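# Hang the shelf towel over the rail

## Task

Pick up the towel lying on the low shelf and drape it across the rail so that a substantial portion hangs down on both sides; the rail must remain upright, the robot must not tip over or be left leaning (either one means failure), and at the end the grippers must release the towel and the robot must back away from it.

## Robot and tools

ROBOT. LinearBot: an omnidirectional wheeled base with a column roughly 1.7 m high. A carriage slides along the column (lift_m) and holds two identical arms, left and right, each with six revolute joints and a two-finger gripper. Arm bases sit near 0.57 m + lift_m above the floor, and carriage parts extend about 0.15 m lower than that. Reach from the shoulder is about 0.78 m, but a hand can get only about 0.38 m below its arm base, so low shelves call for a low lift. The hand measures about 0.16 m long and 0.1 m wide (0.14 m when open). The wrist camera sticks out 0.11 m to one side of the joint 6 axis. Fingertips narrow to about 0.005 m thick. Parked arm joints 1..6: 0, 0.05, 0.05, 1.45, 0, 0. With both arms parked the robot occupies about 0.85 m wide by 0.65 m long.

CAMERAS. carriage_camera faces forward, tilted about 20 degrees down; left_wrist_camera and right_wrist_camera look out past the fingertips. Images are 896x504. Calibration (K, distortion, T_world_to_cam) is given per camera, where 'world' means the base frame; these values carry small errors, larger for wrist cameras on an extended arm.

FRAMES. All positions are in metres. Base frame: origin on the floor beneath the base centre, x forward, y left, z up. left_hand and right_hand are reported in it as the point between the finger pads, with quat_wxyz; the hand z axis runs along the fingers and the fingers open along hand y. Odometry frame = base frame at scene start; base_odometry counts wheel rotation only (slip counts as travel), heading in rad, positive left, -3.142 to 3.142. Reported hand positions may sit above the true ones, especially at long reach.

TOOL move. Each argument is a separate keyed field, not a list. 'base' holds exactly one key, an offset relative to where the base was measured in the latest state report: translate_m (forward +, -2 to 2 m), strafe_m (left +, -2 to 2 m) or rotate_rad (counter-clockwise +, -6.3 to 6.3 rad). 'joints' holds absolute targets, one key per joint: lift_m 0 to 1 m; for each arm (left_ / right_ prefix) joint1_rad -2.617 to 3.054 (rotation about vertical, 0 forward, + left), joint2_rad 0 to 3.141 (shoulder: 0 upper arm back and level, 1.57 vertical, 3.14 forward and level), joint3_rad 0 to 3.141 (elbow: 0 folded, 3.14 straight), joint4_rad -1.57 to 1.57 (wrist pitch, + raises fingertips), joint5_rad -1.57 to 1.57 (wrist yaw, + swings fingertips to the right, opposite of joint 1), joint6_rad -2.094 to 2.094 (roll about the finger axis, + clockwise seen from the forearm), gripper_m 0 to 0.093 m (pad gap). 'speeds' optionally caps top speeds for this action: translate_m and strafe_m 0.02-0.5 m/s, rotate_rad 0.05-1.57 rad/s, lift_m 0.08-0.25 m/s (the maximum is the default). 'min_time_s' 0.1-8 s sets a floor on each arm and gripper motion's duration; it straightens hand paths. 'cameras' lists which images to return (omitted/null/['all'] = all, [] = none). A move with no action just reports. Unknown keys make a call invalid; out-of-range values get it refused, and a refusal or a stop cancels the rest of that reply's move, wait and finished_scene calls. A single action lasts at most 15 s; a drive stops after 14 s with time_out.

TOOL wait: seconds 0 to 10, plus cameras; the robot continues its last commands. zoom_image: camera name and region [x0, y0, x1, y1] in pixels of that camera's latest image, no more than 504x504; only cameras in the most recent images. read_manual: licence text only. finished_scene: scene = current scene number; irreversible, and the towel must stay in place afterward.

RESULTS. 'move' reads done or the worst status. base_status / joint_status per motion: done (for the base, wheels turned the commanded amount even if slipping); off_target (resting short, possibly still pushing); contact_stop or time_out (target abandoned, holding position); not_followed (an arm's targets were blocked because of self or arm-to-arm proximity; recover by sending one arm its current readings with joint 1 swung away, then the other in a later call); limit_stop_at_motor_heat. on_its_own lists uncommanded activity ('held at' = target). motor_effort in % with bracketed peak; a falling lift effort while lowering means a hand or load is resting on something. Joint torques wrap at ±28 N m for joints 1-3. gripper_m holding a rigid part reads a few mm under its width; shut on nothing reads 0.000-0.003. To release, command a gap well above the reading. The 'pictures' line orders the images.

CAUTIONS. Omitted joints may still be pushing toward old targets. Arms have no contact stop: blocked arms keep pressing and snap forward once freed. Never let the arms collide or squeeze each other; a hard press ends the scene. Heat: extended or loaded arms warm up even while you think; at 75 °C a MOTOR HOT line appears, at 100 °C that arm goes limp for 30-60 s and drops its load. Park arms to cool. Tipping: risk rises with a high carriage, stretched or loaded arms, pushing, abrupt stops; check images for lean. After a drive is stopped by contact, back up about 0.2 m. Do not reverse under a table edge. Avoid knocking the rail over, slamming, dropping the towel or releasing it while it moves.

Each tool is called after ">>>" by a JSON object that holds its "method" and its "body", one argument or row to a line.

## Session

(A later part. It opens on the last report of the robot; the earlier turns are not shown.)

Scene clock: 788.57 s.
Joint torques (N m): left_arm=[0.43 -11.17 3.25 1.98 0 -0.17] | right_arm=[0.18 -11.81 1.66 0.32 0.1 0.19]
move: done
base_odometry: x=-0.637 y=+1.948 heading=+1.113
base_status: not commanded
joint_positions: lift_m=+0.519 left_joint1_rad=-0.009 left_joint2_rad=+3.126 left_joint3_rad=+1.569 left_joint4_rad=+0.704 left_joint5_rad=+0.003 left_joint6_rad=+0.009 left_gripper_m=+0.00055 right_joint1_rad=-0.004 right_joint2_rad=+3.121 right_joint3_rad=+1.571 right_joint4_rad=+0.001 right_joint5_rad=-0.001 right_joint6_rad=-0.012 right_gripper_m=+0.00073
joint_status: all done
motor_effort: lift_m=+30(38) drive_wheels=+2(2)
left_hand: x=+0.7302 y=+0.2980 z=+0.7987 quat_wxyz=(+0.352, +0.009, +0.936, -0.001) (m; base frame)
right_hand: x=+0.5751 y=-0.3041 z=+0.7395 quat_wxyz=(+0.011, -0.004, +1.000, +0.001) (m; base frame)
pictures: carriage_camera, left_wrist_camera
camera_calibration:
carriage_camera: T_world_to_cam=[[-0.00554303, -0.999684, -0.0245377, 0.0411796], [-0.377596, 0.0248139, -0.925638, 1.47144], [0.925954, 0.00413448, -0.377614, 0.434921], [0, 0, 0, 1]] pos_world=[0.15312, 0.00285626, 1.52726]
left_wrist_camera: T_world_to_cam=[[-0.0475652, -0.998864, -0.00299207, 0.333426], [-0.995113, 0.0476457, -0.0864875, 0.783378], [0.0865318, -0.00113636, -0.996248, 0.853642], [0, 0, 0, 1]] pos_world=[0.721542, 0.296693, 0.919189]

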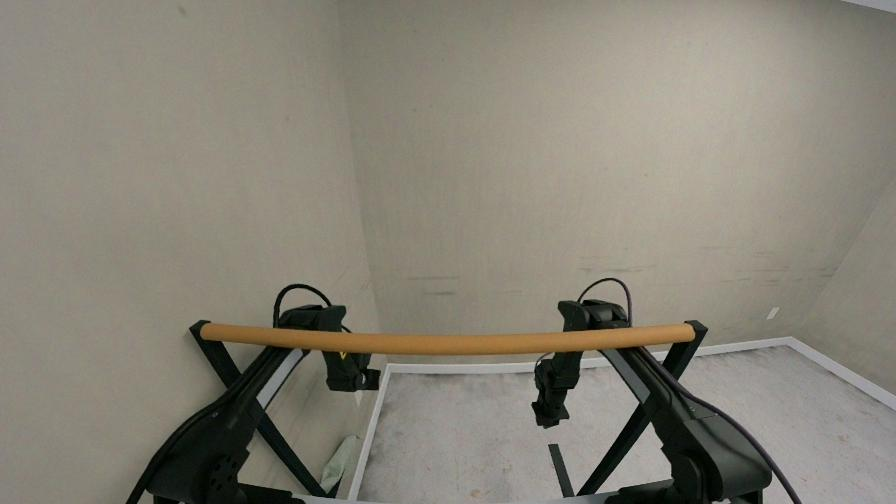

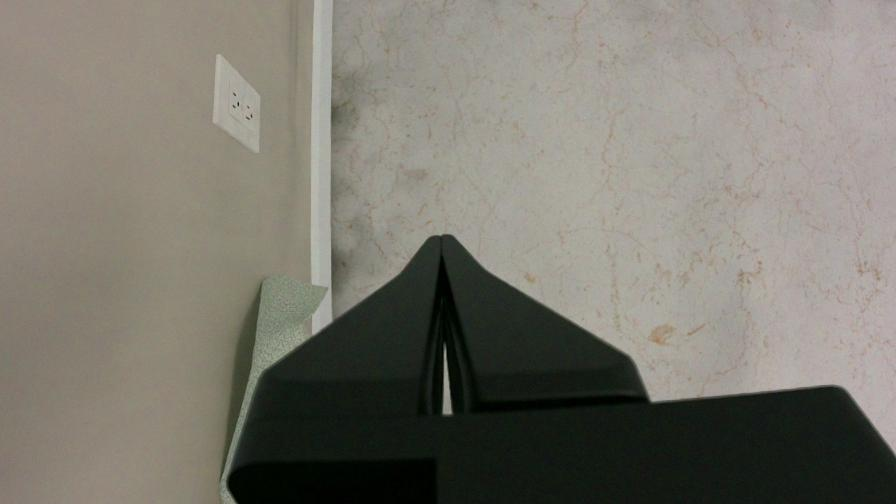

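>>> {"method": "move", "body": {
  "base": {"strafe_m": -0.04},
  "speeds": {"strafe_m": 0.03},
  "cameras": ["carriage_camera", "left_wrist_camera"]
}}

>>> {"method": "zoom_image", "body": {
  "camera": "carriage_camera",
  "region": [220, 400, 420, 504]
}}

Scene clock: 795.33 s.
Joint torques (N m): left_arm=[0.06 -11.15 3.08 1.98 0.02 -0.16] | right_arm=[-0.28 -11.82 1.83 0.33 0.09 0.21]
move: done
base_odometry: x=-0.601 y=+1.930 heading=+1.113
base_status: done
joint_positions: lift_m=+0.519 left_joint1_rad=-0.005 left_joint2_rad=+3.126 left_joint3_rad=+1.569 left_joint4_rad=+0.704 left_joint5_rad=+0.003 left_joint6_rad=+0.009 left_gripper_m=+0.00055 right_joint1_rad=+0.001 right_joint2_rad=+3.121 right_joint3_rad=+1.571 right_joint4_rad=+0.001 right_joint5_rad=-0.001 right_joint6_rad=-0.012 right_gripper_m=+0.00073
joint_status: not commanded
motor_effort: lift_m=+30(31) drive_wheels=+2(8)
left_hand: x=+0.7302 y=+0.2997 z=+0.7987 quat_wxyz=(+0.352, +0.007, +0.936, -0.001) (m; base frame)
right_hand: x=+0.5751 y=-0.3025 z=+0.7395 quat_wxyz=(+0.011, -0.007, +1.000, +0.000) (m; base frame)
pictures: carriage_camera, left_wrist_camera
camera_calibration:
carriage_camera: T_world_to_cam=[[-0.00554303, -0.999684, -0.0245377, 0.0411796], [-0.377596, 0.0248139, -0.925638, 1.47144], [0.925954, 0.00413448, -0.377614, 0.434921], [0, 0, 0, 1]] pos_world=[0.15312, 0.00285626, 1.52726]
left_wrist_camera: T_world_to_cam=[[-0.0441392, -0.999021, -0.00305558, 0.33275], [-0.995266, 0.0442379, -0.0865403, 0.784477], [0.0865908, -0.000778706, -0.996244, 0.853489], [0, 0, 0, 1]] pos_world=[0.721546, 0.298386, 0.919189]

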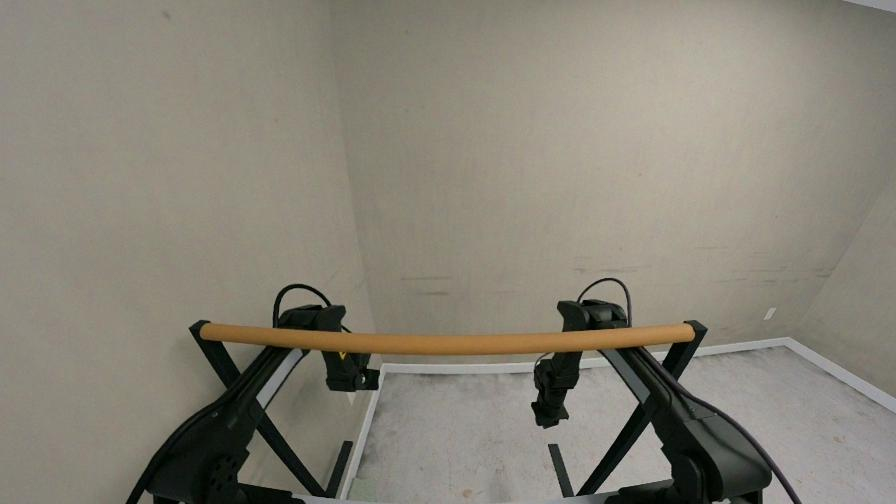

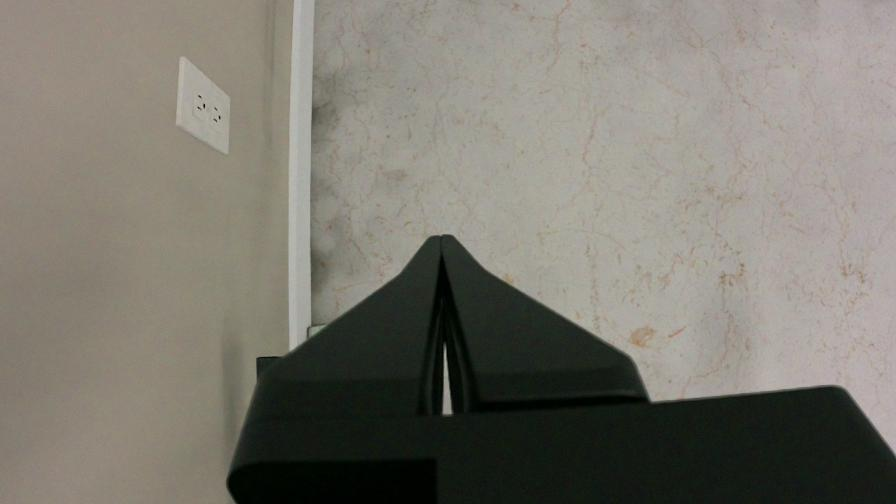

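Scaled by 2.520 from the camera's 896x504 image, which has a finer 1280x720 frame.

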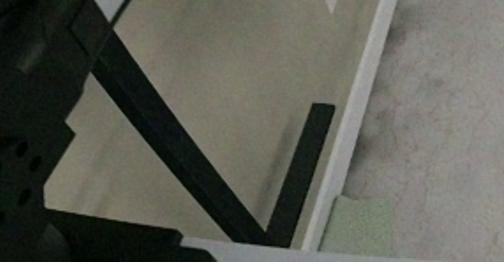

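>>> {"method": "move", "body": {
  "base": {"strafe_m": -0.55},
  "joints": {"lift_m": 0.2},
  "speeds": {"strafe_m": 0.12, "lift_m": 0.1},
  "cameras": ["carriage_camera", "left_wrist_camera"]
}}

>>> {"method": "zoom_image", "body": {
  "camera": "carriage_camera",
  "region": [0, 300, 400, 504]
}}

Scene clock: 825.73 s.
Joint torques (N m): left_arm=[-0.03 -11.26 3.03 1.98 0.01 -0.17] | right_arm=[-0.25 -11.81 1.81 0.33 0.07 0.18]
move: done
base_odometry: x=-0.108 y=+1.687 heading=+1.113
base_status: done
joint_positions: lift_m=+0.199 left_joint1_rad=-0.005 left_joint2_rad=+3.126 left_joint3_rad=+1.569 left_joint4_rad=+0.704 left_joint5_rad=+0.003 left_joint6_rad=+0.009 left_gripper_m=+0.00055 right_joint1_rad=+0.002 right_joint2_rad=+3.121 right_joint3_rad=+1.571 right_joint4_rad=+0.000 right_joint5_rad=-0.001 right_joint6_rad=-0.012 right_gripper_m=+0.00073
joint_status: all done
motor_effort: lift_m=+28(28) drive_wheels=-2(11)
left_hand: x=+0.7302 y=+0.2999 z=+0.4790 quat_wxyz=(+0.352, +0.007, +0.936, -0.001) (m; base frame)
right_hand: x=+0.5750 y=-0.3019 z=+0.4198 quat_wxyz=(+0.010, -0.007, +1.000, +0.000) (m; base frame)
pictures: carriage_camera, left_wrist_camera
camera_calibration:
carriage_camera: T_world_to_cam=[[-0.00554303, -0.999684, -0.0245377, 0.0333349], [-0.377596, 0.0248139, -0.925638, 1.17551], [0.925954, 0.00413448, -0.377614, 0.314198], [0, 0, 0, 1]] pos_world=[0.15312, 0.00285626, 1.20756]
left_wrist_camera: T_world_to_cam=[[-0.0437421, -0.999038, -0.00301585, 0.331667], [-0.995284, 0.0438389, -0.0865371, 0.756932], [0.0865861, -0.000783688, -0.996244, 0.534996], [0, 0, 0, 1]] pos_world=[0.721547, 0.298585, 0.599489]

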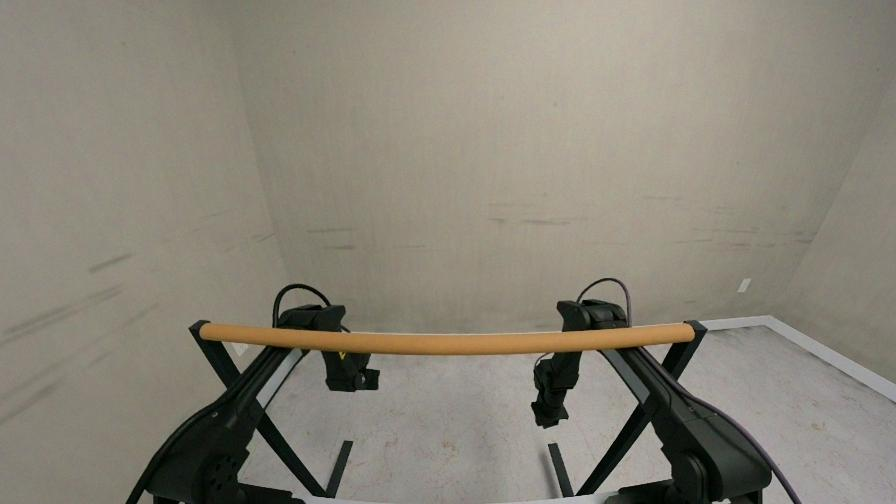

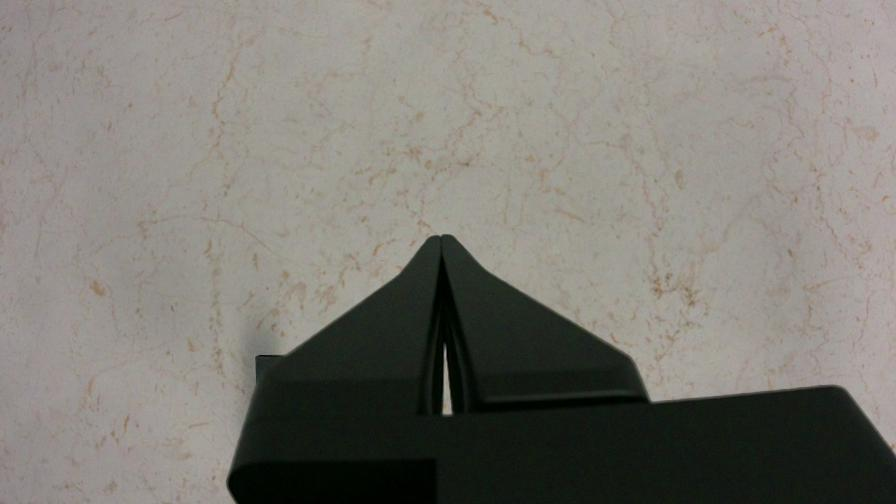

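Scaled by 1.260 from the camera's 896x504 image, which has a finer 1280x720 frame.

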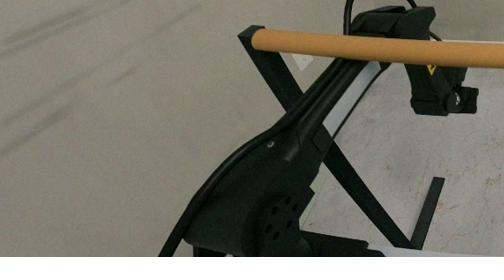

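>>> {"method": "move", "body": {
  "base": {"rotate_rad": 1.571},
  "speeds": {"rotate_rad": 0.3},
  "cameras": ["carriage_camera"]
}}

>>> {"method": "zoom_image", "body": {
  "camera": "carriage_camera",
  "region": [0, 200, 450, 504]
}}

Scene clock: 834.53 s.
Joint torques (N m): left_arm=[-0.2 -11.19 3.14 1.98 0.01 -0.17] | right_arm=[-0.76 -11.86 1.84 0.34 0.12 0.19]
move: done
base_odometry: x=-0.108 y=+1.687 heading=+2.684
base_status: done
joint_positions: lift_m=+0.199 left_joint1_rad=-0.001 left_joint2_rad=+3.126 left_joint3_rad=+1.569 left_joint4_rad=+0.704 left_joint5_rad=+0.003 left_joint6_rad=+0.009 left_gripper_m=+0.00054 right_joint1_rad=+0.007 right_joint2_rad=+3.121 right_joint3_rad=+1.571 right_joint4_rad=+0.000 right_joint5_rad=-0.001 right_joint6_rad=-0.012 right_gripper_m=+0.00073
joint_status: not commanded
motor_effort: lift_m=+28(28) drive_wheels=+8(14)
left_hand: x=+0.7302 y=+0.3019 z=+0.4790 quat_wxyz=(+0.352, +0.005, +0.936, +0.000) (m; base frame)
right_hand: x=+0.5750 y=-0.3004 z=+0.4198 quat_wxyz=(+0.010, -0.009, +1.000, +0.000) (m; base frame)
pictures: carriage_camera
camera_calibration:
carriage_camera: T_world_to_cam=[[-0.00554303, -0.999684, -0.0245377, 0.0333349], [-0.377596, 0.0248139, -0.925638, 1.17551], [0.925954, 0.00413448, -0.377614, 0.314198], [0, 0, 0, 1]] pos_world=[0.15312, 0.00285626, 1.20756]

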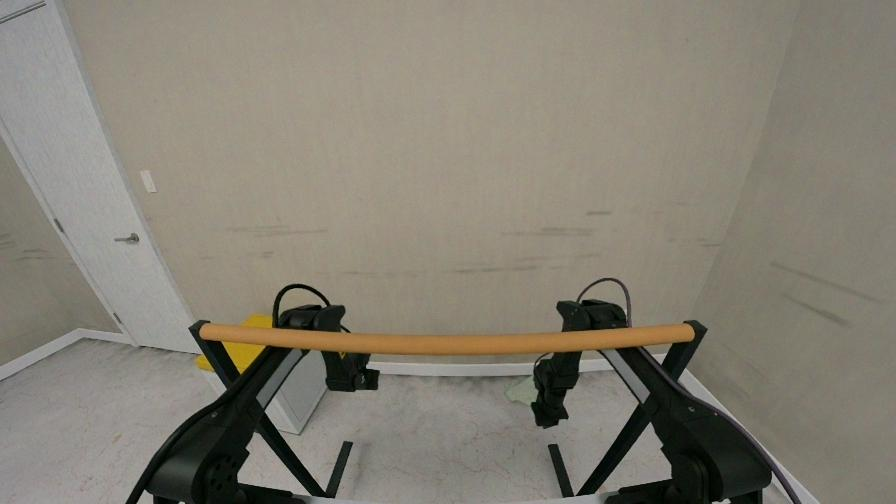

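Scaled by 1.120 from the camera's 896x504 image, which has a finer 1280x720 frame.

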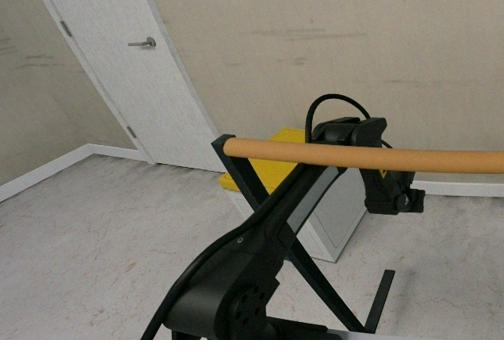

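>>> {"method": "zoom_image", "body": {
  "camera": "carriage_camera",
  "region": [460, 340, 660, 450]
}}

Scaled by 2.520 from the camera's 896x504 image, which has a finer 1280x720 frame.

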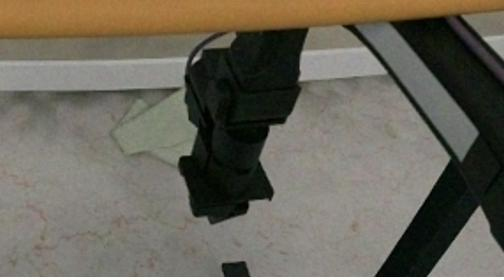

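>>> {"method": "move", "body": {
  "base": {"strafe_m": -0.45},
  "speeds": {"strafe_m": 0.15},
  "cameras": ["carriage_camera"]
}}

>>> {"method": "zoom_image", "body": {
  "camera": "carriage_camera",
  "region": [350, 340, 550, 450]
}}

Scene clock: 859.20 s.
Joint torques (N m): left_arm=[0.02 -11.19 3.14 1.94 0 -0.18] | right_arm=[-0.47 -11.82 1.88 0.33 0.09 0.19]
move: done
base_odometry: x=+0.091 y=+2.091 heading=+2.685
base_status: done
joint_positions: lift_m=+0.199 left_joint1_rad=-0.005 left_joint2_rad=+3.126 left_joint3_rad=+1.569 left_joint4_rad=+0.704 left_joint5_rad=+0.002 left_joint6_rad=+0.009 left_gripper_m=+0.00054 right_joint1_rad=+0.002 right_joint2_rad=+3.121 right_joint3_rad=+1.571 right_joint4_rad=+0.000 right_joint5_rad=-0.001 right_joint6_rad=-0.012 right_gripper_m=+0.00073
joint_status: not commanded
motor_effort: lift_m=+28(28) drive_wheels=-7(12)
left_hand: x=+0.7302 y=+0.3000 z=+0.4790 quat_wxyz=(+0.352, +0.007, +0.936, +0.000) (m; base frame)
right_hand: x=+0.5750 y=-0.3019 z=+0.4198 quat_wxyz=(+0.010, -0.007, +1.000, +0.000) (m; base frame)
pictures: carriage_camera
camera_calibration:
carriage_camera: T_world_to_cam=[[-0.00554303, -0.999684, -0.0245377, 0.0333349], [-0.377596, 0.0248139, -0.925638, 1.17551], [0.925954, 0.00413448, -0.377614, 0.314198], [0, 0, 0, 1]] pos_world=[0.15312, 0.00285626, 1.20756]

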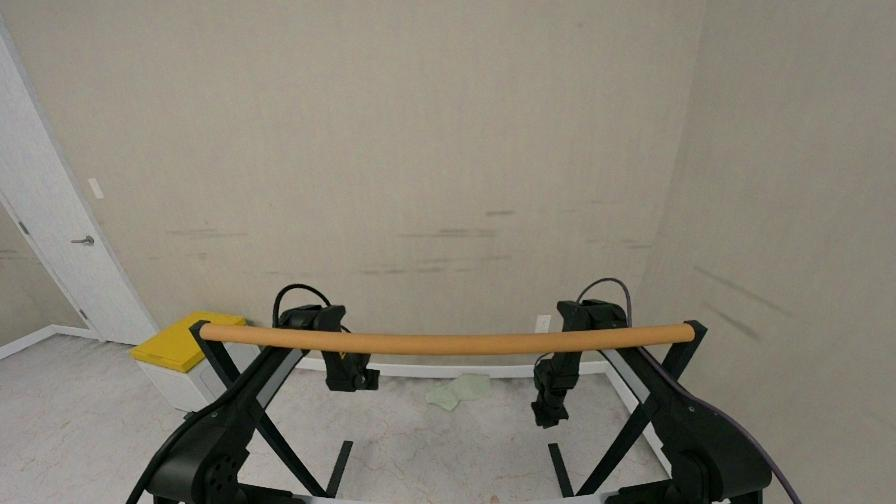

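Scaled by 2.520 from the camera's 896x504 image, which has a finer 1280x720 frame.

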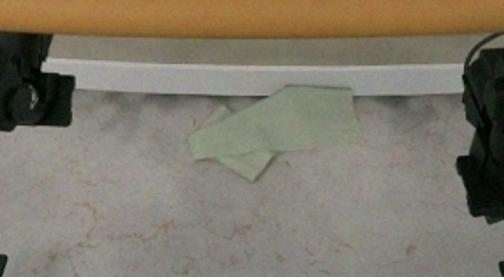

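>>> {"method": "move", "body": {
  "base": {"strafe_m": 0.5},
  "speeds": {"strafe_m": 0.15},
  "cameras": []
}}

>>> {"method": "move", "body": {
  "base": {"rotate_rad": -1.571},
  "speeds": {"rotate_rad": 0.3},
  "cameras": []
}}

>>> {"method": "move", "body": {
  "base": {"strafe_m": 0.25},
  "joints": {"lift_m": 0.125},
  "speeds": {"strafe_m": 0.12, "lift_m": 0.08},
  "cameras": ["carriage_camera", "left_wrist_camera"]
}}

Scene clock: 927.67 s.
Joint torques (N m): left_arm=[-0.05 -11.17 3.18 1.97 0.01 -0.15] | right_arm=[-0.66 -11.84 1.84 0.31 0.09 0.21]
move: done
base_odometry: x=-0.130 y=+1.642 heading=+2.686
base_status: done
joint_positions: lift_m=+0.199 left_joint1_rad=-0.004 left_joint2_rad=+3.126 left_joint3_rad=+1.569 left_joint4_rad=+0.704 left_joint5_rad=+0.002 left_joint6_rad=+0.009 left_gripper_m=+0.00054 right_joint1_rad=+0.006 right_joint2_rad=+3.121 right_joint3_rad=+1.571 right_joint4_rad=+0.001 right_joint5_rad=-0.001 right_joint6_rad=-0.012 right_gripper_m=+0.00073
joint_status: not commanded
motor_effort: lift_m=+28(28) drive_wheels=-8(14)
left_hand: x=+0.7302 y=+0.3006 z=+0.4790 quat_wxyz=(+0.352, +0.006, +0.936, +0.000) (m; base frame)
right_hand: x=+0.5752 y=-0.3008 z=+0.4198 quat_wxyz=(+0.011, -0.009, +1.000, +0.000) (m; base frame)
pictures: none
No camera images: "cameras" was empty.

Scene clock: 933.57 s.
Joint torques (N m): left_arm=[0.21 -11.15 3.19 1.97 0.01 -0.16] | right_arm=[0.06 -11.82 1.78 0.32 0.08 0.2]
move: done
base_odometry: x=-0.130 y=+1.642 heading=+1.115
base_status: done
joint_positions: lift_m=+0.199 left_joint1_rad=-0.006 left_joint2_rad=+3.126 left_joint3_rad=+1.569 left_joint4_rad=+0.704 left_joint5_rad=+0.002 left_joint6_rad=+0.009 left_gripper_m=+0.00055 right_joint1_rad=-0.001 right_joint2_rad=+3.121 right_joint3_rad=+1.571 right_joint4_rad=+0.001 right_joint5_rad=-0.001 right_joint6_rad=-0.012 right_gripper_m=+0.00073
joint_status: not commanded
motor_effort: lift_m=+28(28) drive_wheels=+8(13)
left_hand: x=+0.7301 y=+0.2997 z=+0.4789 quat_wxyz=(+0.351, +0.007, +0.936, +0.000) (m; base frame)
right_hand: x=+0.5753 y=-0.3031 z=+0.4198 quat_wxyz=(+0.011, -0.005, +1.000, +0.000) (m; base frame)
pictures: none
No camera images: "cameras" was empty.

Scene clock: 936.43 s.
Joint torques (N m): left_arm=[0.09 -11.22 3.1 1.96 0 -0.17] | right_arm=[-0.57 -11.86 1.83 0.31 0.08 0.2]
move: done
base_odometry: x=-0.354 y=+1.753 heading=+1.114
base_status: done
joint_positions: lift_m=+0.124 left_joint1_rad=-0.006 left_joint2_rad=+3.126 left_joint3_rad=+1.569 left_joint4_rad=+0.704 left_joint5_rad=+0.002 left_joint6_rad=+0.009 left_gripper_m=+0.00055 right_joint1_rad=+0.004 right_joint2_rad=+3.121 right_joint3_rad=+1.572 right_joint4_rad=+0.002 right_joint5_rad=-0.001 right_joint6_rad=-0.012 right_gripper_m=+0.00073
joint_status: all done
motor_effort: lift_m=+27(28) drive_wheels=-7(12)
left_hand: x=+0.7302 y=+0.2997 z=+0.4041 quat_wxyz=(+0.352, +0.007, +0.936, +0.000) (m; base frame)
right_hand: x=+0.5755 y=-0.3013 z=+0.3449 quat_wxyz=(+0.011, -0.008, +1.000, +0.000) (m; base frame)
pictures: carriage_camera, left_wrist_camera
camera_calibration:
carriage_camera: T_world_to_cam=[[-0.00554303, -0.999684, -0.0245377, 0.031497], [-0.377596, 0.0248139, -0.925638, 1.10618], [0.925954, 0.00413448, -0.377614, 0.285915], [0, 0, 0, 1]] pos_world=[0.15312, 0.00285626, 1.13266]
left_wrist_camera: T_world_to_cam=[[-0.0439904, -0.999026, -0.00354267, 0.331596], [-0.995272, 0.044132, -0.0865176, 0.750357], [0.0865896, -0.000280023, -0.996244, 0.460223], [0, 0, 0, 1]] pos_world=[0.721546, 0.298287, 0.524588]

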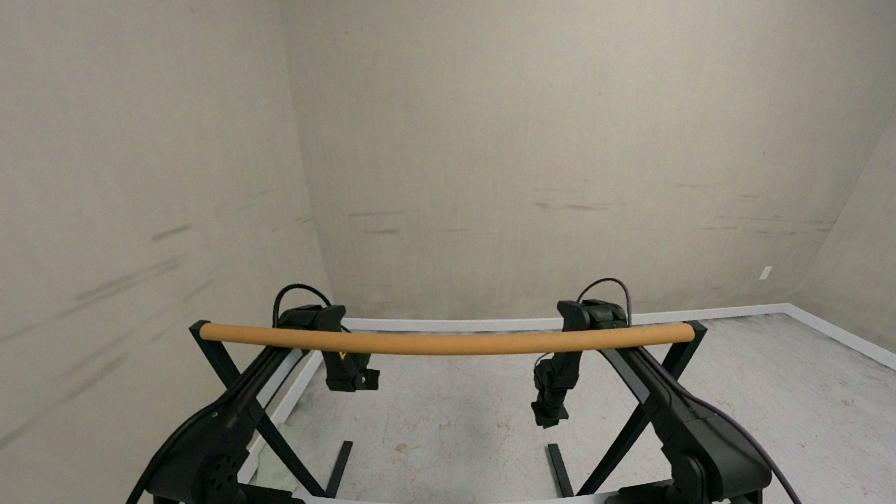

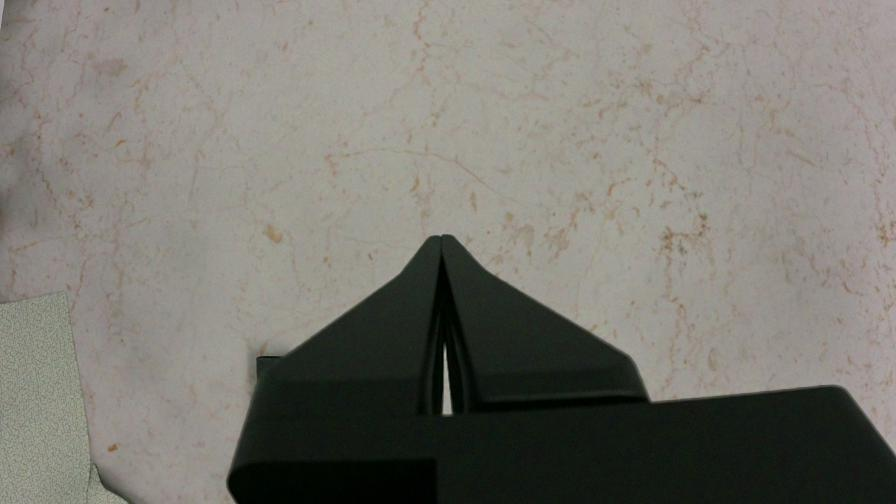

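>>> {"method": "move", "body": {
  "joints": {"lift_m": 0.112},
  "speeds": {"lift_m": 0.08},
  "cameras": []
}}

>>> {"method": "move", "body": {
  "joints": {"lift_m": 0.1},
  "speeds": {"lift_m": 0.08},
  "cameras": []
}}

>>> {"method": "move", "body": {
  "base": {"strafe_m": 0.2},
  "speeds": {"strafe_m": 0.08},
  "cameras": ["carriage_camera", "left_wrist_camera"]
}}

>>> {"method": "zoom_image", "body": {
  "camera": "carriage_camera",
  "region": [220, 400, 420, 504]
}}

Scene clock: 945.73 s.
Joint torques (N m): left_arm=[0.12 -11.15 3.11 1.96 0 -0.15] | right_arm=[-0.61 -11.78 1.81 0.35 0.08 0.2]
move: done
base_odometry: x=-0.354 y=+1.753 heading=+1.114
base_status: not commanded
joint_positions: lift_m=+0.111 left_joint1_rad=-0.006 left_joint2_rad=+3.126 left_joint3_rad=+1.569 left_joint4_rad=+0.705 left_joint5_rad=+0.002 left_joint6_rad=+0.009 left_gripper_m=+0.00055 right_joint1_rad=+0.004 right_joint2_rad=+3.121 right_joint3_rad=+1.572 right_joint4_rad=+0.002 right_joint5_rad=-0.001 right_joint6_rad=-0.012 right_gripper_m=+0.00073
joint_status: all done
motor_effort: lift_m=+27(28) drive_wheels=-7(7)
left_hand: x=+0.7302 y=+0.2997 z=+0.3911 quat_wxyz=(+0.352, +0.007, +0.936, +0.000) (m; base frame)
right_hand: x=+0.5755 y=-0.3013 z=+0.3319 quat_wxyz=(+0.011, -0.008, +1.000, +0.000) (m; base frame)
pictures: none
No camera images: "cameras" was empty.

Scene clock: 946.37 s.
Joint torques (N m): left_arm=[0.17 -11.18 3.15 1.96 0.03 -0.17] | right_arm=[-0.55 -11.84 1.83 0.35 0.09 0.21]
move: done
base_odometry: x=-0.354 y=+1.753 heading=+1.114
base_status: not commanded
joint_positions: lift_m=+0.099 left_joint1_rad=-0.006 left_joint2_rad=+3.126 left_joint3_rad=+1.569 left_joint4_rad=+0.706 left_joint5_rad=+0.002 left_joint6_rad=+0.009 left_gripper_m=+0.00055 right_joint1_rad=+0.004 right_joint2_rad=+3.121 right_joint3_rad=+1.572 right_joint4_rad=+0.003 right_joint5_rad=-0.001 right_joint6_rad=-0.012 right_gripper_m=+0.00073
joint_status: all done
motor_effort: lift_m=+28(28) drive_wheels=-7(7)
left_hand: x=+0.7305 y=+0.2997 z=+0.3792 quat_wxyz=(+0.352, +0.007, +0.936, +0.000) (m; base frame)
right_hand: x=+0.5757 y=-0.3013 z=+0.3198 quat_wxyz=(+0.012, -0.008, +1.000, +0.000) (m; base frame)
pictures: none
No camera images: "cameras" was empty.

Scene clock: 949.47 s.
Joint torques (N m): left_arm=[0.14 -11.14 3.14 1.94 0 -0.16] | right_arm=[-0.79 -11.85 1.76 0.33 0.07 0.21]
move: done
base_odometry: x=-0.533 y=+1.841 heading=+1.113
base_status: done
joint_positions: lift_m=+0.099 left_joint1_rad=-0.005 left_joint2_rad=+3.126 left_joint3_rad=+1.569 left_joint4_rad=+0.707 left_joint5_rad=+0.002 left_joint6_rad=+0.009 left_gripper_m=+0.00055 right_joint1_rad=+0.003 right_joint2_rad=+3.121 right_joint3_rad=+1.572 right_joint4_rad=+0.002 right_joint5_rad=-0.001 right_joint6_rad=-0.012 right_gripper_m=+0.00073
joint_status: not commanded
motor_effort: lift_m=+28(28) drive_wheels=-7(16)
left_hand: x=+0.7306 y=+0.2998 z=+0.3794 quat_wxyz=(+0.353, +0.007, +0.936, -0.001) (m; base frame)
right_hand: x=+0.5755 y=-0.3017 z=+0.3198 quat_wxyz=(+0.011, -0.008, +1.000, +0.000) (m; base frame)
pictures: carriage_camera, left_wrist_camera
camera_calibration:
carriage_camera: T_world_to_cam=[[-0.00554303, -0.999684, -0.0245377, 0.0308811], [-0.377596, 0.0248139, -0.925638, 1.08295], [0.925954, 0.00413448, -0.377614, 0.276436], [0, 0, 0, 1]] pos_world=[0.15312, 0.00285626, 1.10756]
left_wrist_camera: T_world_to_cam=[[-0.0439024, -0.99903, -0.00343107, 0.331598], [-0.995082, 0.0440336, -0.088724, 0.749413], [0.0887891, -0.000480993, -0.99605, 0.433969], [0, 0, 0, 1]] pos_world=[0.721754, 0.298486, 0.499884]

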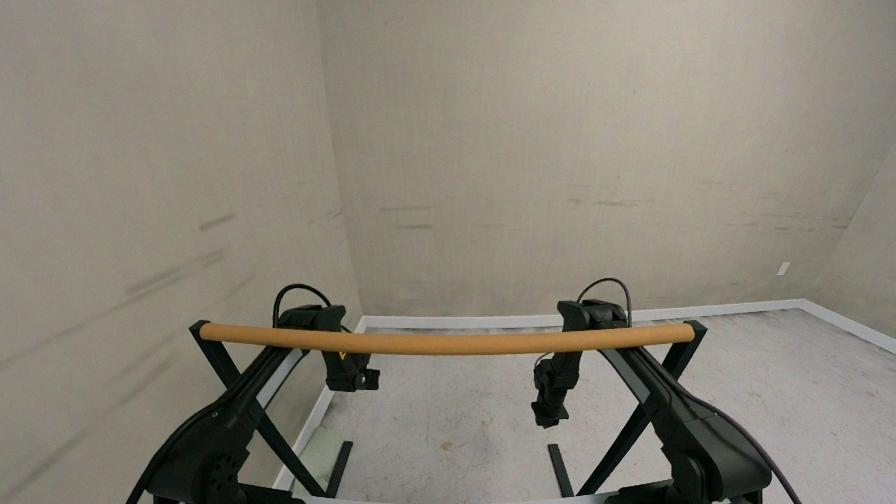

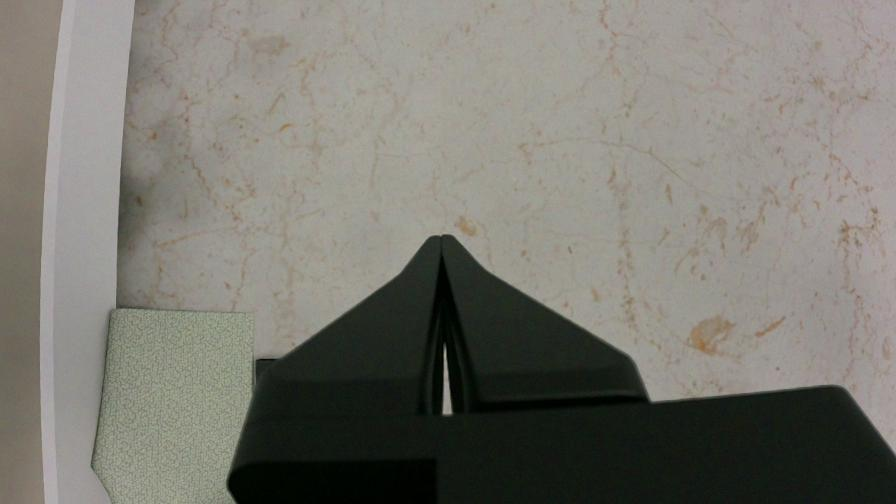

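Scaled by 2.520 from the camera's 896x504 image, which has a finer 1280x720 frame.

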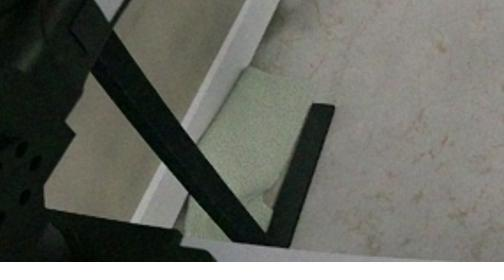

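>>> {"method": "move", "body": {
  "base": {"strafe_m": 0.1},
  "speeds": {"strafe_m": 0.05},
  "cameras": ["carriage_camera", "left_wrist_camera"]
}}

>>> {"method": "zoom_image", "body": {
  "camera": "carriage_camera",
  "region": [220, 400, 420, 504]
}}

Scene clock: 956.07 s.
Joint torques (N m): left_arm=[0.14 -11.15 3.17 1.96 0.01 -0.17] | right_arm=[-0.5 -11.82 1.83 0.34 0.08 0.19]
move: done
base_odometry: x=-0.623 y=+1.885 heading=+1.112
base_status: done
joint_positions: lift_m=+0.099 left_joint1_rad=-0.005 left_joint2_rad=+3.126 left_joint3_rad=+1.569 left_joint4_rad=+0.707 left_joint5_rad=+0.002 left_joint6_rad=+0.009 left_gripper_m=+0.00055 right_joint1_rad=+0.002 right_joint2_rad=+3.121 right_joint3_rad=+1.572 right_joint4_rad=+0.001 right_joint5_rad=-0.001 right_joint6_rad=-0.012 right_gripper_m=+0.00073
joint_status: not commanded
motor_effort: lift_m=+28(28) drive_wheels=-7(16)
left_hand: x=+0.7307 y=+0.2998 z=+0.3794 quat_wxyz=(+0.353, +0.007, +0.936, -0.001) (m; base frame)
right_hand: x=+0.5754 y=-0.3021 z=+0.3198 quat_wxyz=(+0.011, -0.007, +1.000, +0.000) (m; base frame)
pictures: carriage_camera, left_wrist_camera
camera_calibration:
carriage_camera: T_world_to_cam=[[-0.00554303, -0.999684, -0.0245377, 0.0308811], [-0.377596, 0.0248139, -0.925638, 1.08295], [0.925954, 0.00413448, -0.377614, 0.276436], [0, 0, 0, 1]] pos_world=[0.15312, 0.00285626, 1.10756]
left_wrist_camera: T_world_to_cam=[[-0.0439039, -0.99903, -0.00344857, 0.331609], [-0.995046, 0.0440365, -0.0891302, 0.749599], [0.0891956, -0.000481681, -0.996014, 0.433757], [0, 0, 0, 1]] pos_world=[0.721755, 0.298486, 0.499983]

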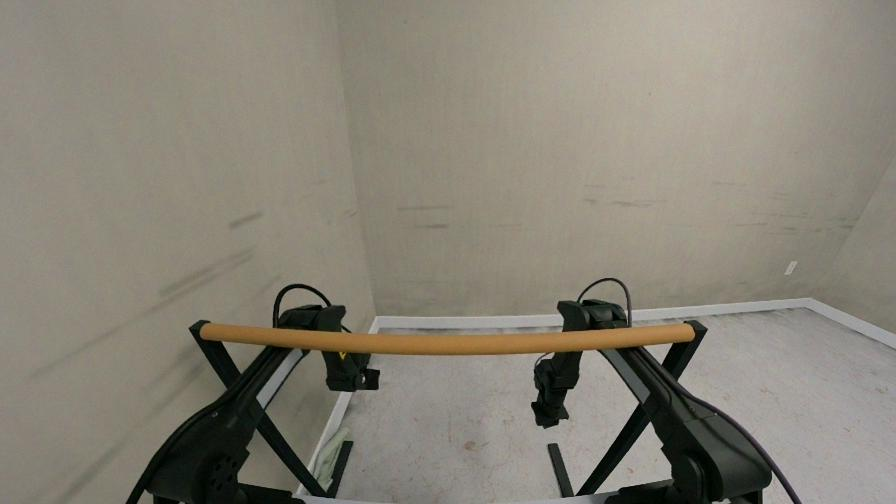

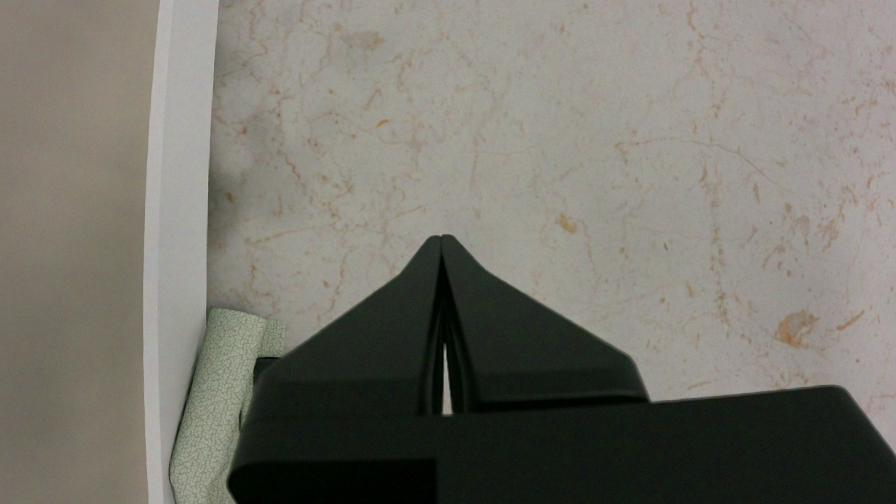

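Scaled by 2.520 from the camera's 896x504 image, which has a finer 1280x720 frame.

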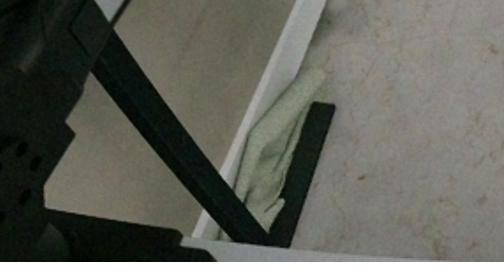

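>>> {"method": "move", "body": {
  "base": {"strafe_m": 0.03},
  "speeds": {"strafe_m": 0.04},
  "cameras": ["carriage_camera", "left_wrist_camera"]
}}

>>> {"method": "zoom_image", "body": {
  "camera": "carriage_camera",
  "region": [270, 404, 370, 504]
}}

Scene clock: 960.50 s.
Joint torques (N m): left_arm=[0.57 -11.19 3.17 1.96 0.01 -0.19] | right_arm=[0.09 -11.78 1.83 0.32 0.14 0.19]
move: done
base_odometry: x=-0.650 y=+1.899 heading=+1.111
base_status: done
joint_positions: lift_m=+0.099 left_joint1_rad=-0.010 left_joint2_rad=+3.126 left_joint3_rad=+1.569 left_joint4_rad=+0.707 left_joint5_rad=+0.002 left_joint6_rad=+0.009 left_gripper_m=+0.00055 right_joint1_rad=-0.003 right_joint2_rad=+3.121 right_joint3_rad=+1.572 right_joint4_rad=+0.001 right_joint5_rad=+0.000 right_joint6_rad=-0.012 right_gripper_m=+0.00073
joint_status: not commanded
motor_effort: lift_m=+28(28) drive_wheels=+8(16)
left_hand: x=+0.7307 y=+0.2973 z=+0.3795 quat_wxyz=(+0.353, +0.009, +0.936, -0.001) (m; base frame)
right_hand: x=+0.5753 y=-0.3040 z=+0.3198 quat_wxyz=(+0.011, -0.004, +1.000, +0.000) (m; base frame)
pictures: carriage_camera, left_wrist_camera
camera_calibration:
carriage_camera: T_world_to_cam=[[-0.00554303, -0.999684, -0.0245377, 0.0308811], [-0.377596, 0.0248139, -0.925638, 1.08295], [0.925954, 0.00413448, -0.377614, 0.276436], [0, 0, 0, 1]] pos_world=[0.15312, 0.00285626, 1.10756]
left_wrist_camera: T_world_to_cam=[[-0.0488407, -0.998801, -0.00336833, 0.332576], [-0.994784, 0.048946, -0.0894932, 0.748243], [0.0895508, -0.00102014, -0.995982, 0.433642], [0, 0, 0, 1]] pos_world=[0.72175, 0.295996, 0.499982]

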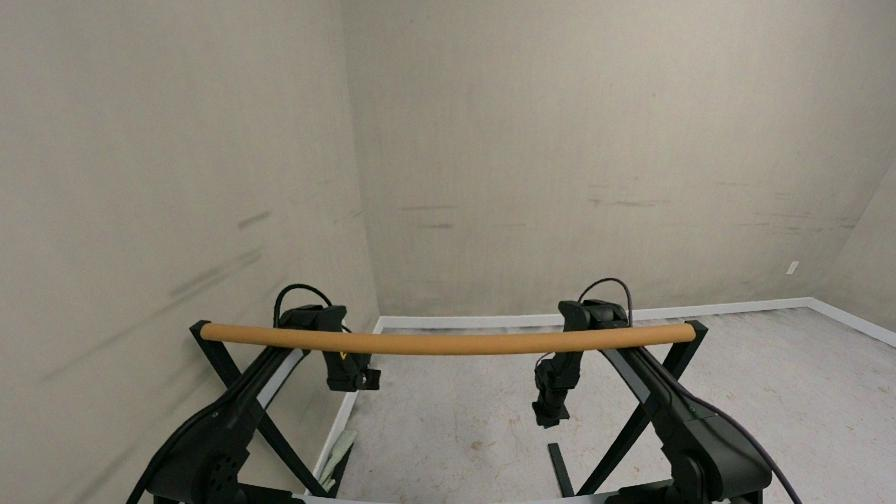

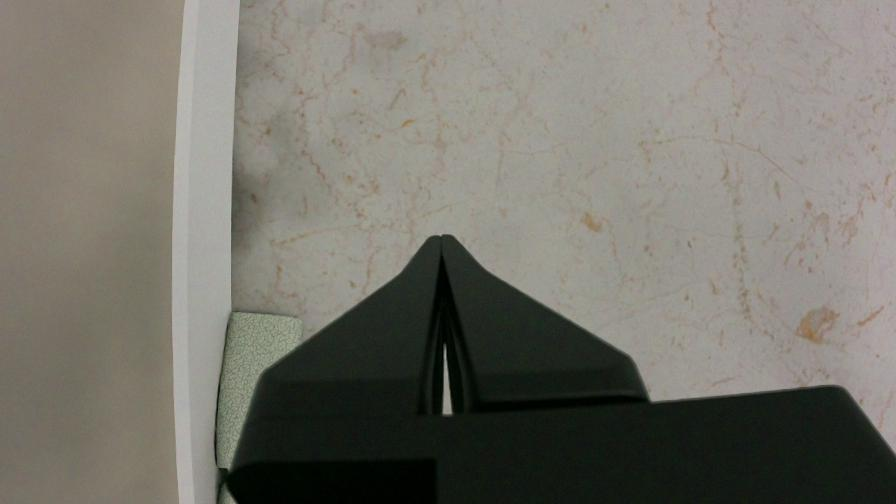

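Scaled by 5.040 from the camera's 896x504 image, which has a finer 1280x720 frame.

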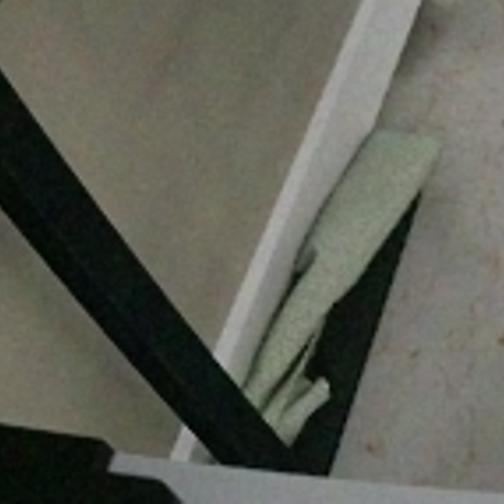

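>>> {"method": "move", "body": {
  "base": {"strafe_m": 0.015},
  "speeds": {"strafe_m": 0.03},
  "cameras": ["carriage_camera", "left_wrist_camera"]
}}

>>> {"method": "zoom_image", "body": {
  "camera": "carriage_camera",
  "region": [270, 404, 370, 504]
}}

Scene clock: 964.00 s.
Joint torques (N m): left_arm=[3.34 -11.19 3.22 1.94 0.01 -0.17] | right_arm=[0.49 -11.71 1.8 0.33 0.11 0.19]
move: done
base_odometry: x=-0.663 y=+1.906 heading=+1.110
base_status: done
joint_positions: lift_m=+0.099 left_joint1_rad=-0.040 left_joint2_rad=+3.126 left_joint3_rad=+1.569 left_joint4_rad=+0.708 left_joint5_rad=+0.002 left_joint6_rad=+0.009 left_gripper_m=+0.00055 right_joint1_rad=-0.006 right_joint2_rad=+3.121 right_joint3_rad=+1.572 right_joint4_rad=+0.001 right_joint5_rad=+0.001 right_joint6_rad=-0.012 right_gripper_m=+0.00073
joint_status: not commanded
motor_effort: lift_m=+28(28) drive_wheels=+10(17)
left_hand: x=+0.7304 y=+0.2821 z=+0.3796 quat_wxyz=(+0.353, +0.023, +0.935, -0.007) (m; base frame)
right_hand: x=+0.5753 y=-0.3050 z=+0.3198 quat_wxyz=(+0.011, -0.003, +1.000, +0.000) (m; base frame)
pictures: carriage_camera, left_wrist_camera
camera_calibration:
carriage_camera: T_world_to_cam=[[-0.00554303, -0.999684, -0.0245377, 0.0308811], [-0.377596, 0.0248139, -0.925638, 1.08295], [0.925954, 0.00413448, -0.377614, 0.276436], [0, 0, 0, 1]] pos_world=[0.15312, 0.00285626, 1.10756]
left_wrist_camera: T_world_to_cam=[[-0.0785047, -0.996908, -0.00342559, 0.338532], [-0.992851, 0.0784943, -0.0899146, 0.739063], [0.0899055, -0.00365762, -0.995944, 0.434231], [0, 0, 0, 1]] pos_world=[0.721317, 0.281061, 0.500081]

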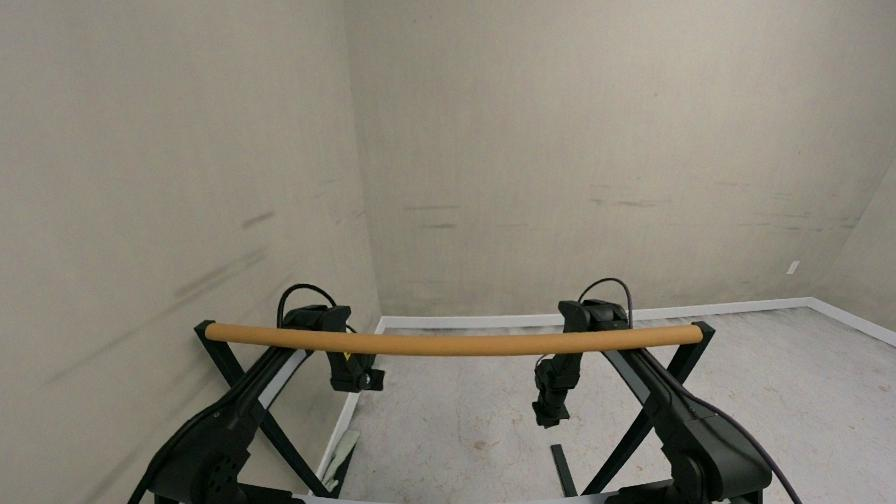

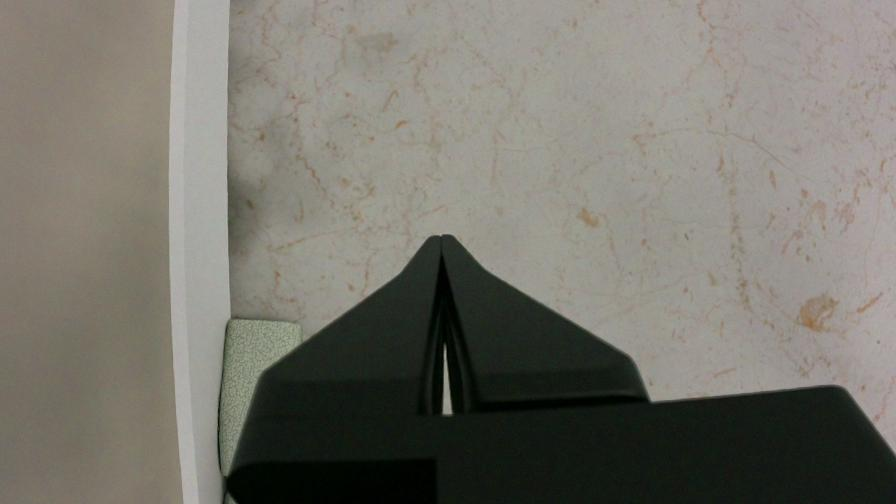

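Scaled by 5.040 from the camera's 896x504 image, which has a finer 1280x720 frame.

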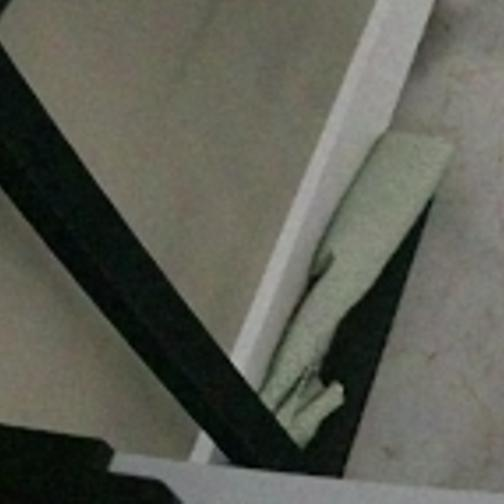

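>>> {"method": "move", "body": {
  "base": {"strafe_m": -0.015},
  "speeds": {"strafe_m": 0.03},
  "cameras": []
}}

>>> {"method": "move", "body": {
  "joints": {"lift_m": 0.15},
  "speeds": {"lift_m": 0.08},
  "cameras": ["carriage_camera", "left_wrist_camera"]
}}

>>> {"method": "zoom_image", "body": {
  "camera": "carriage_camera",
  "region": [270, 404, 370, 504]
}}

Scene clock: 969.73 s.
Joint torques (N m): left_arm=[2.06 -11.28 3.15 1.94 0 -0.17] | right_arm=[-0.99 -11.84 1.87 0.33 0.03 0.2]
move: done
base_odometry: x=-0.650 y=+1.899 heading=+1.109
base_status: done
joint_positions: lift_m=+0.099 left_joint1_rad=-0.026 left_joint2_rad=+3.126 left_joint3_rad=+1.569 left_joint4_rad=+0.708 left_joint5_rad=+0.002 left_joint6_rad=+0.009 left_gripper_m=+0.00055 right_joint1_rad=+0.009 right_joint2_rad=+3.121 right_joint3_rad=+1.572 right_joint4_rad=+0.001 right_joint5_rad=+0.001 right_joint6_rad=-0.012 right_gripper_m=+0.00073
joint_status: not commanded
motor_effort: lift_m=+27(28) drive_wheels=+5(10)
left_hand: x=+0.7306 y=+0.2891 z=+0.3796 quat_wxyz=(+0.353, +0.017, +0.935, -0.004) (m; base frame)
right_hand: x=+0.5752 y=-0.2998 z=+0.3198 quat_wxyz=(+0.011, -0.010, +1.000, +0.000) (m; base frame)
pictures: none
No camera images: "cameras" was empty.

Scene clock: 970.73 s.
Joint torques (N m): left_arm=[2.14 -11.21 3.08 1.96 0.01 -0.19] | right_arm=[-1.16 -11.77 1.65 0.32 0.08 0.19]
move: done
base_odometry: x=-0.650 y=+1.899 heading=+1.109
base_status: not commanded
joint_positions: lift_m=+0.149 left_joint1_rad=-0.026 left_joint2_rad=+3.126 left_joint3_rad=+1.569 left_joint4_rad=+0.705 left_joint5_rad=+0.002 left_joint6_rad=+0.009 left_gripper_m=+0.00055 right_joint1_rad=+0.009 right_joint2_rad=+3.121 right_joint3_rad=+1.572 right_joint4_rad=+0.000 right_joint5_rad=+0.001 right_joint6_rad=-0.012 right_gripper_m=+0.00073
joint_status: all done
motor_effort: lift_m=+31(38) drive_wheels=+5(5)
left_hand: x=+0.7302 y=+0.2891 z=+0.4288 quat_wxyz=(+0.352, +0.017, +0.936, -0.004) (m; base frame)
right_hand: x=+0.5752 y=-0.2998 z=+0.3694 quat_wxyz=(+0.011, -0.010, +1.000, +0.000) (m; base frame)
pictures: carriage_camera, left_wrist_camera
camera_calibration:
carriage_camera: T_world_to_cam=[[-0.00554303, -0.999684, -0.0245377, 0.0320982], [-0.377596, 0.0248139, -0.925638, 1.12886], [0.925954, 0.00413448, -0.377614, 0.295166], [0, 0, 0, 1]] pos_world=[0.15312, 0.00285626, 1.15716]
left_wrist_camera: T_world_to_cam=[[-0.0648233, -0.997891, -0.00337518, 0.335943], [-0.994041, 0.0648695, -0.0876051, 0.746568], [0.0876393, -0.00232378, -0.99615, 0.484615], [0, 0, 0, 1]] pos_world=[0.721425, 0.287931, 0.549286]

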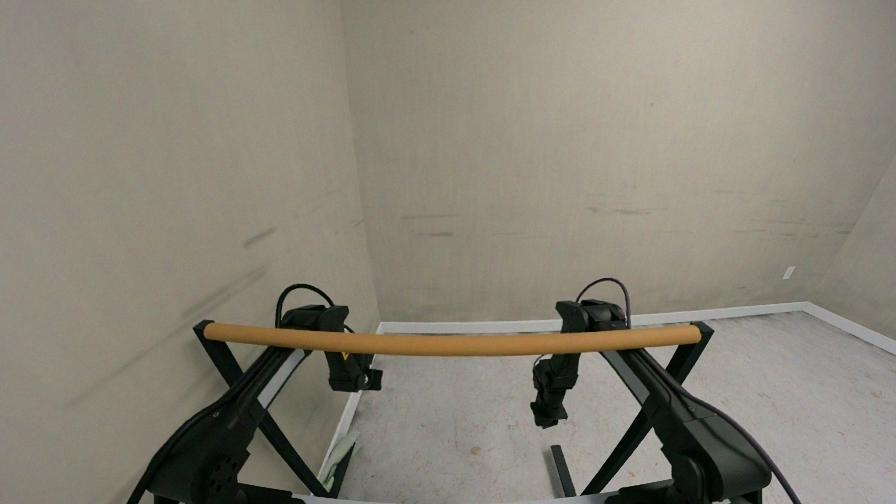

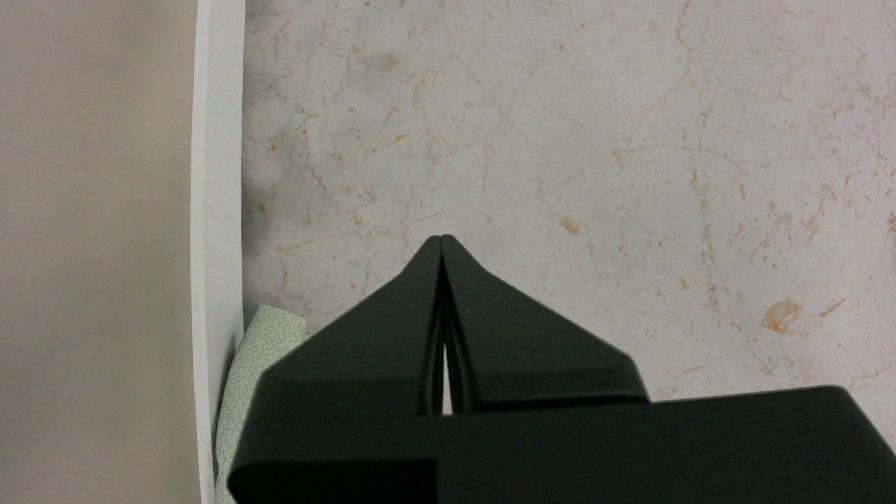

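Scaled by 5.040 from the camera's 896x504 image, which has a finer 1280x720 frame.

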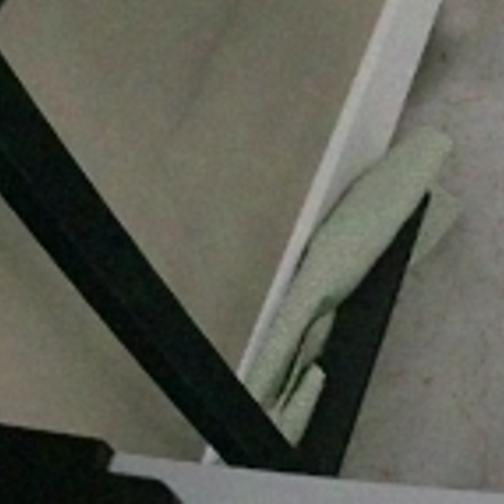

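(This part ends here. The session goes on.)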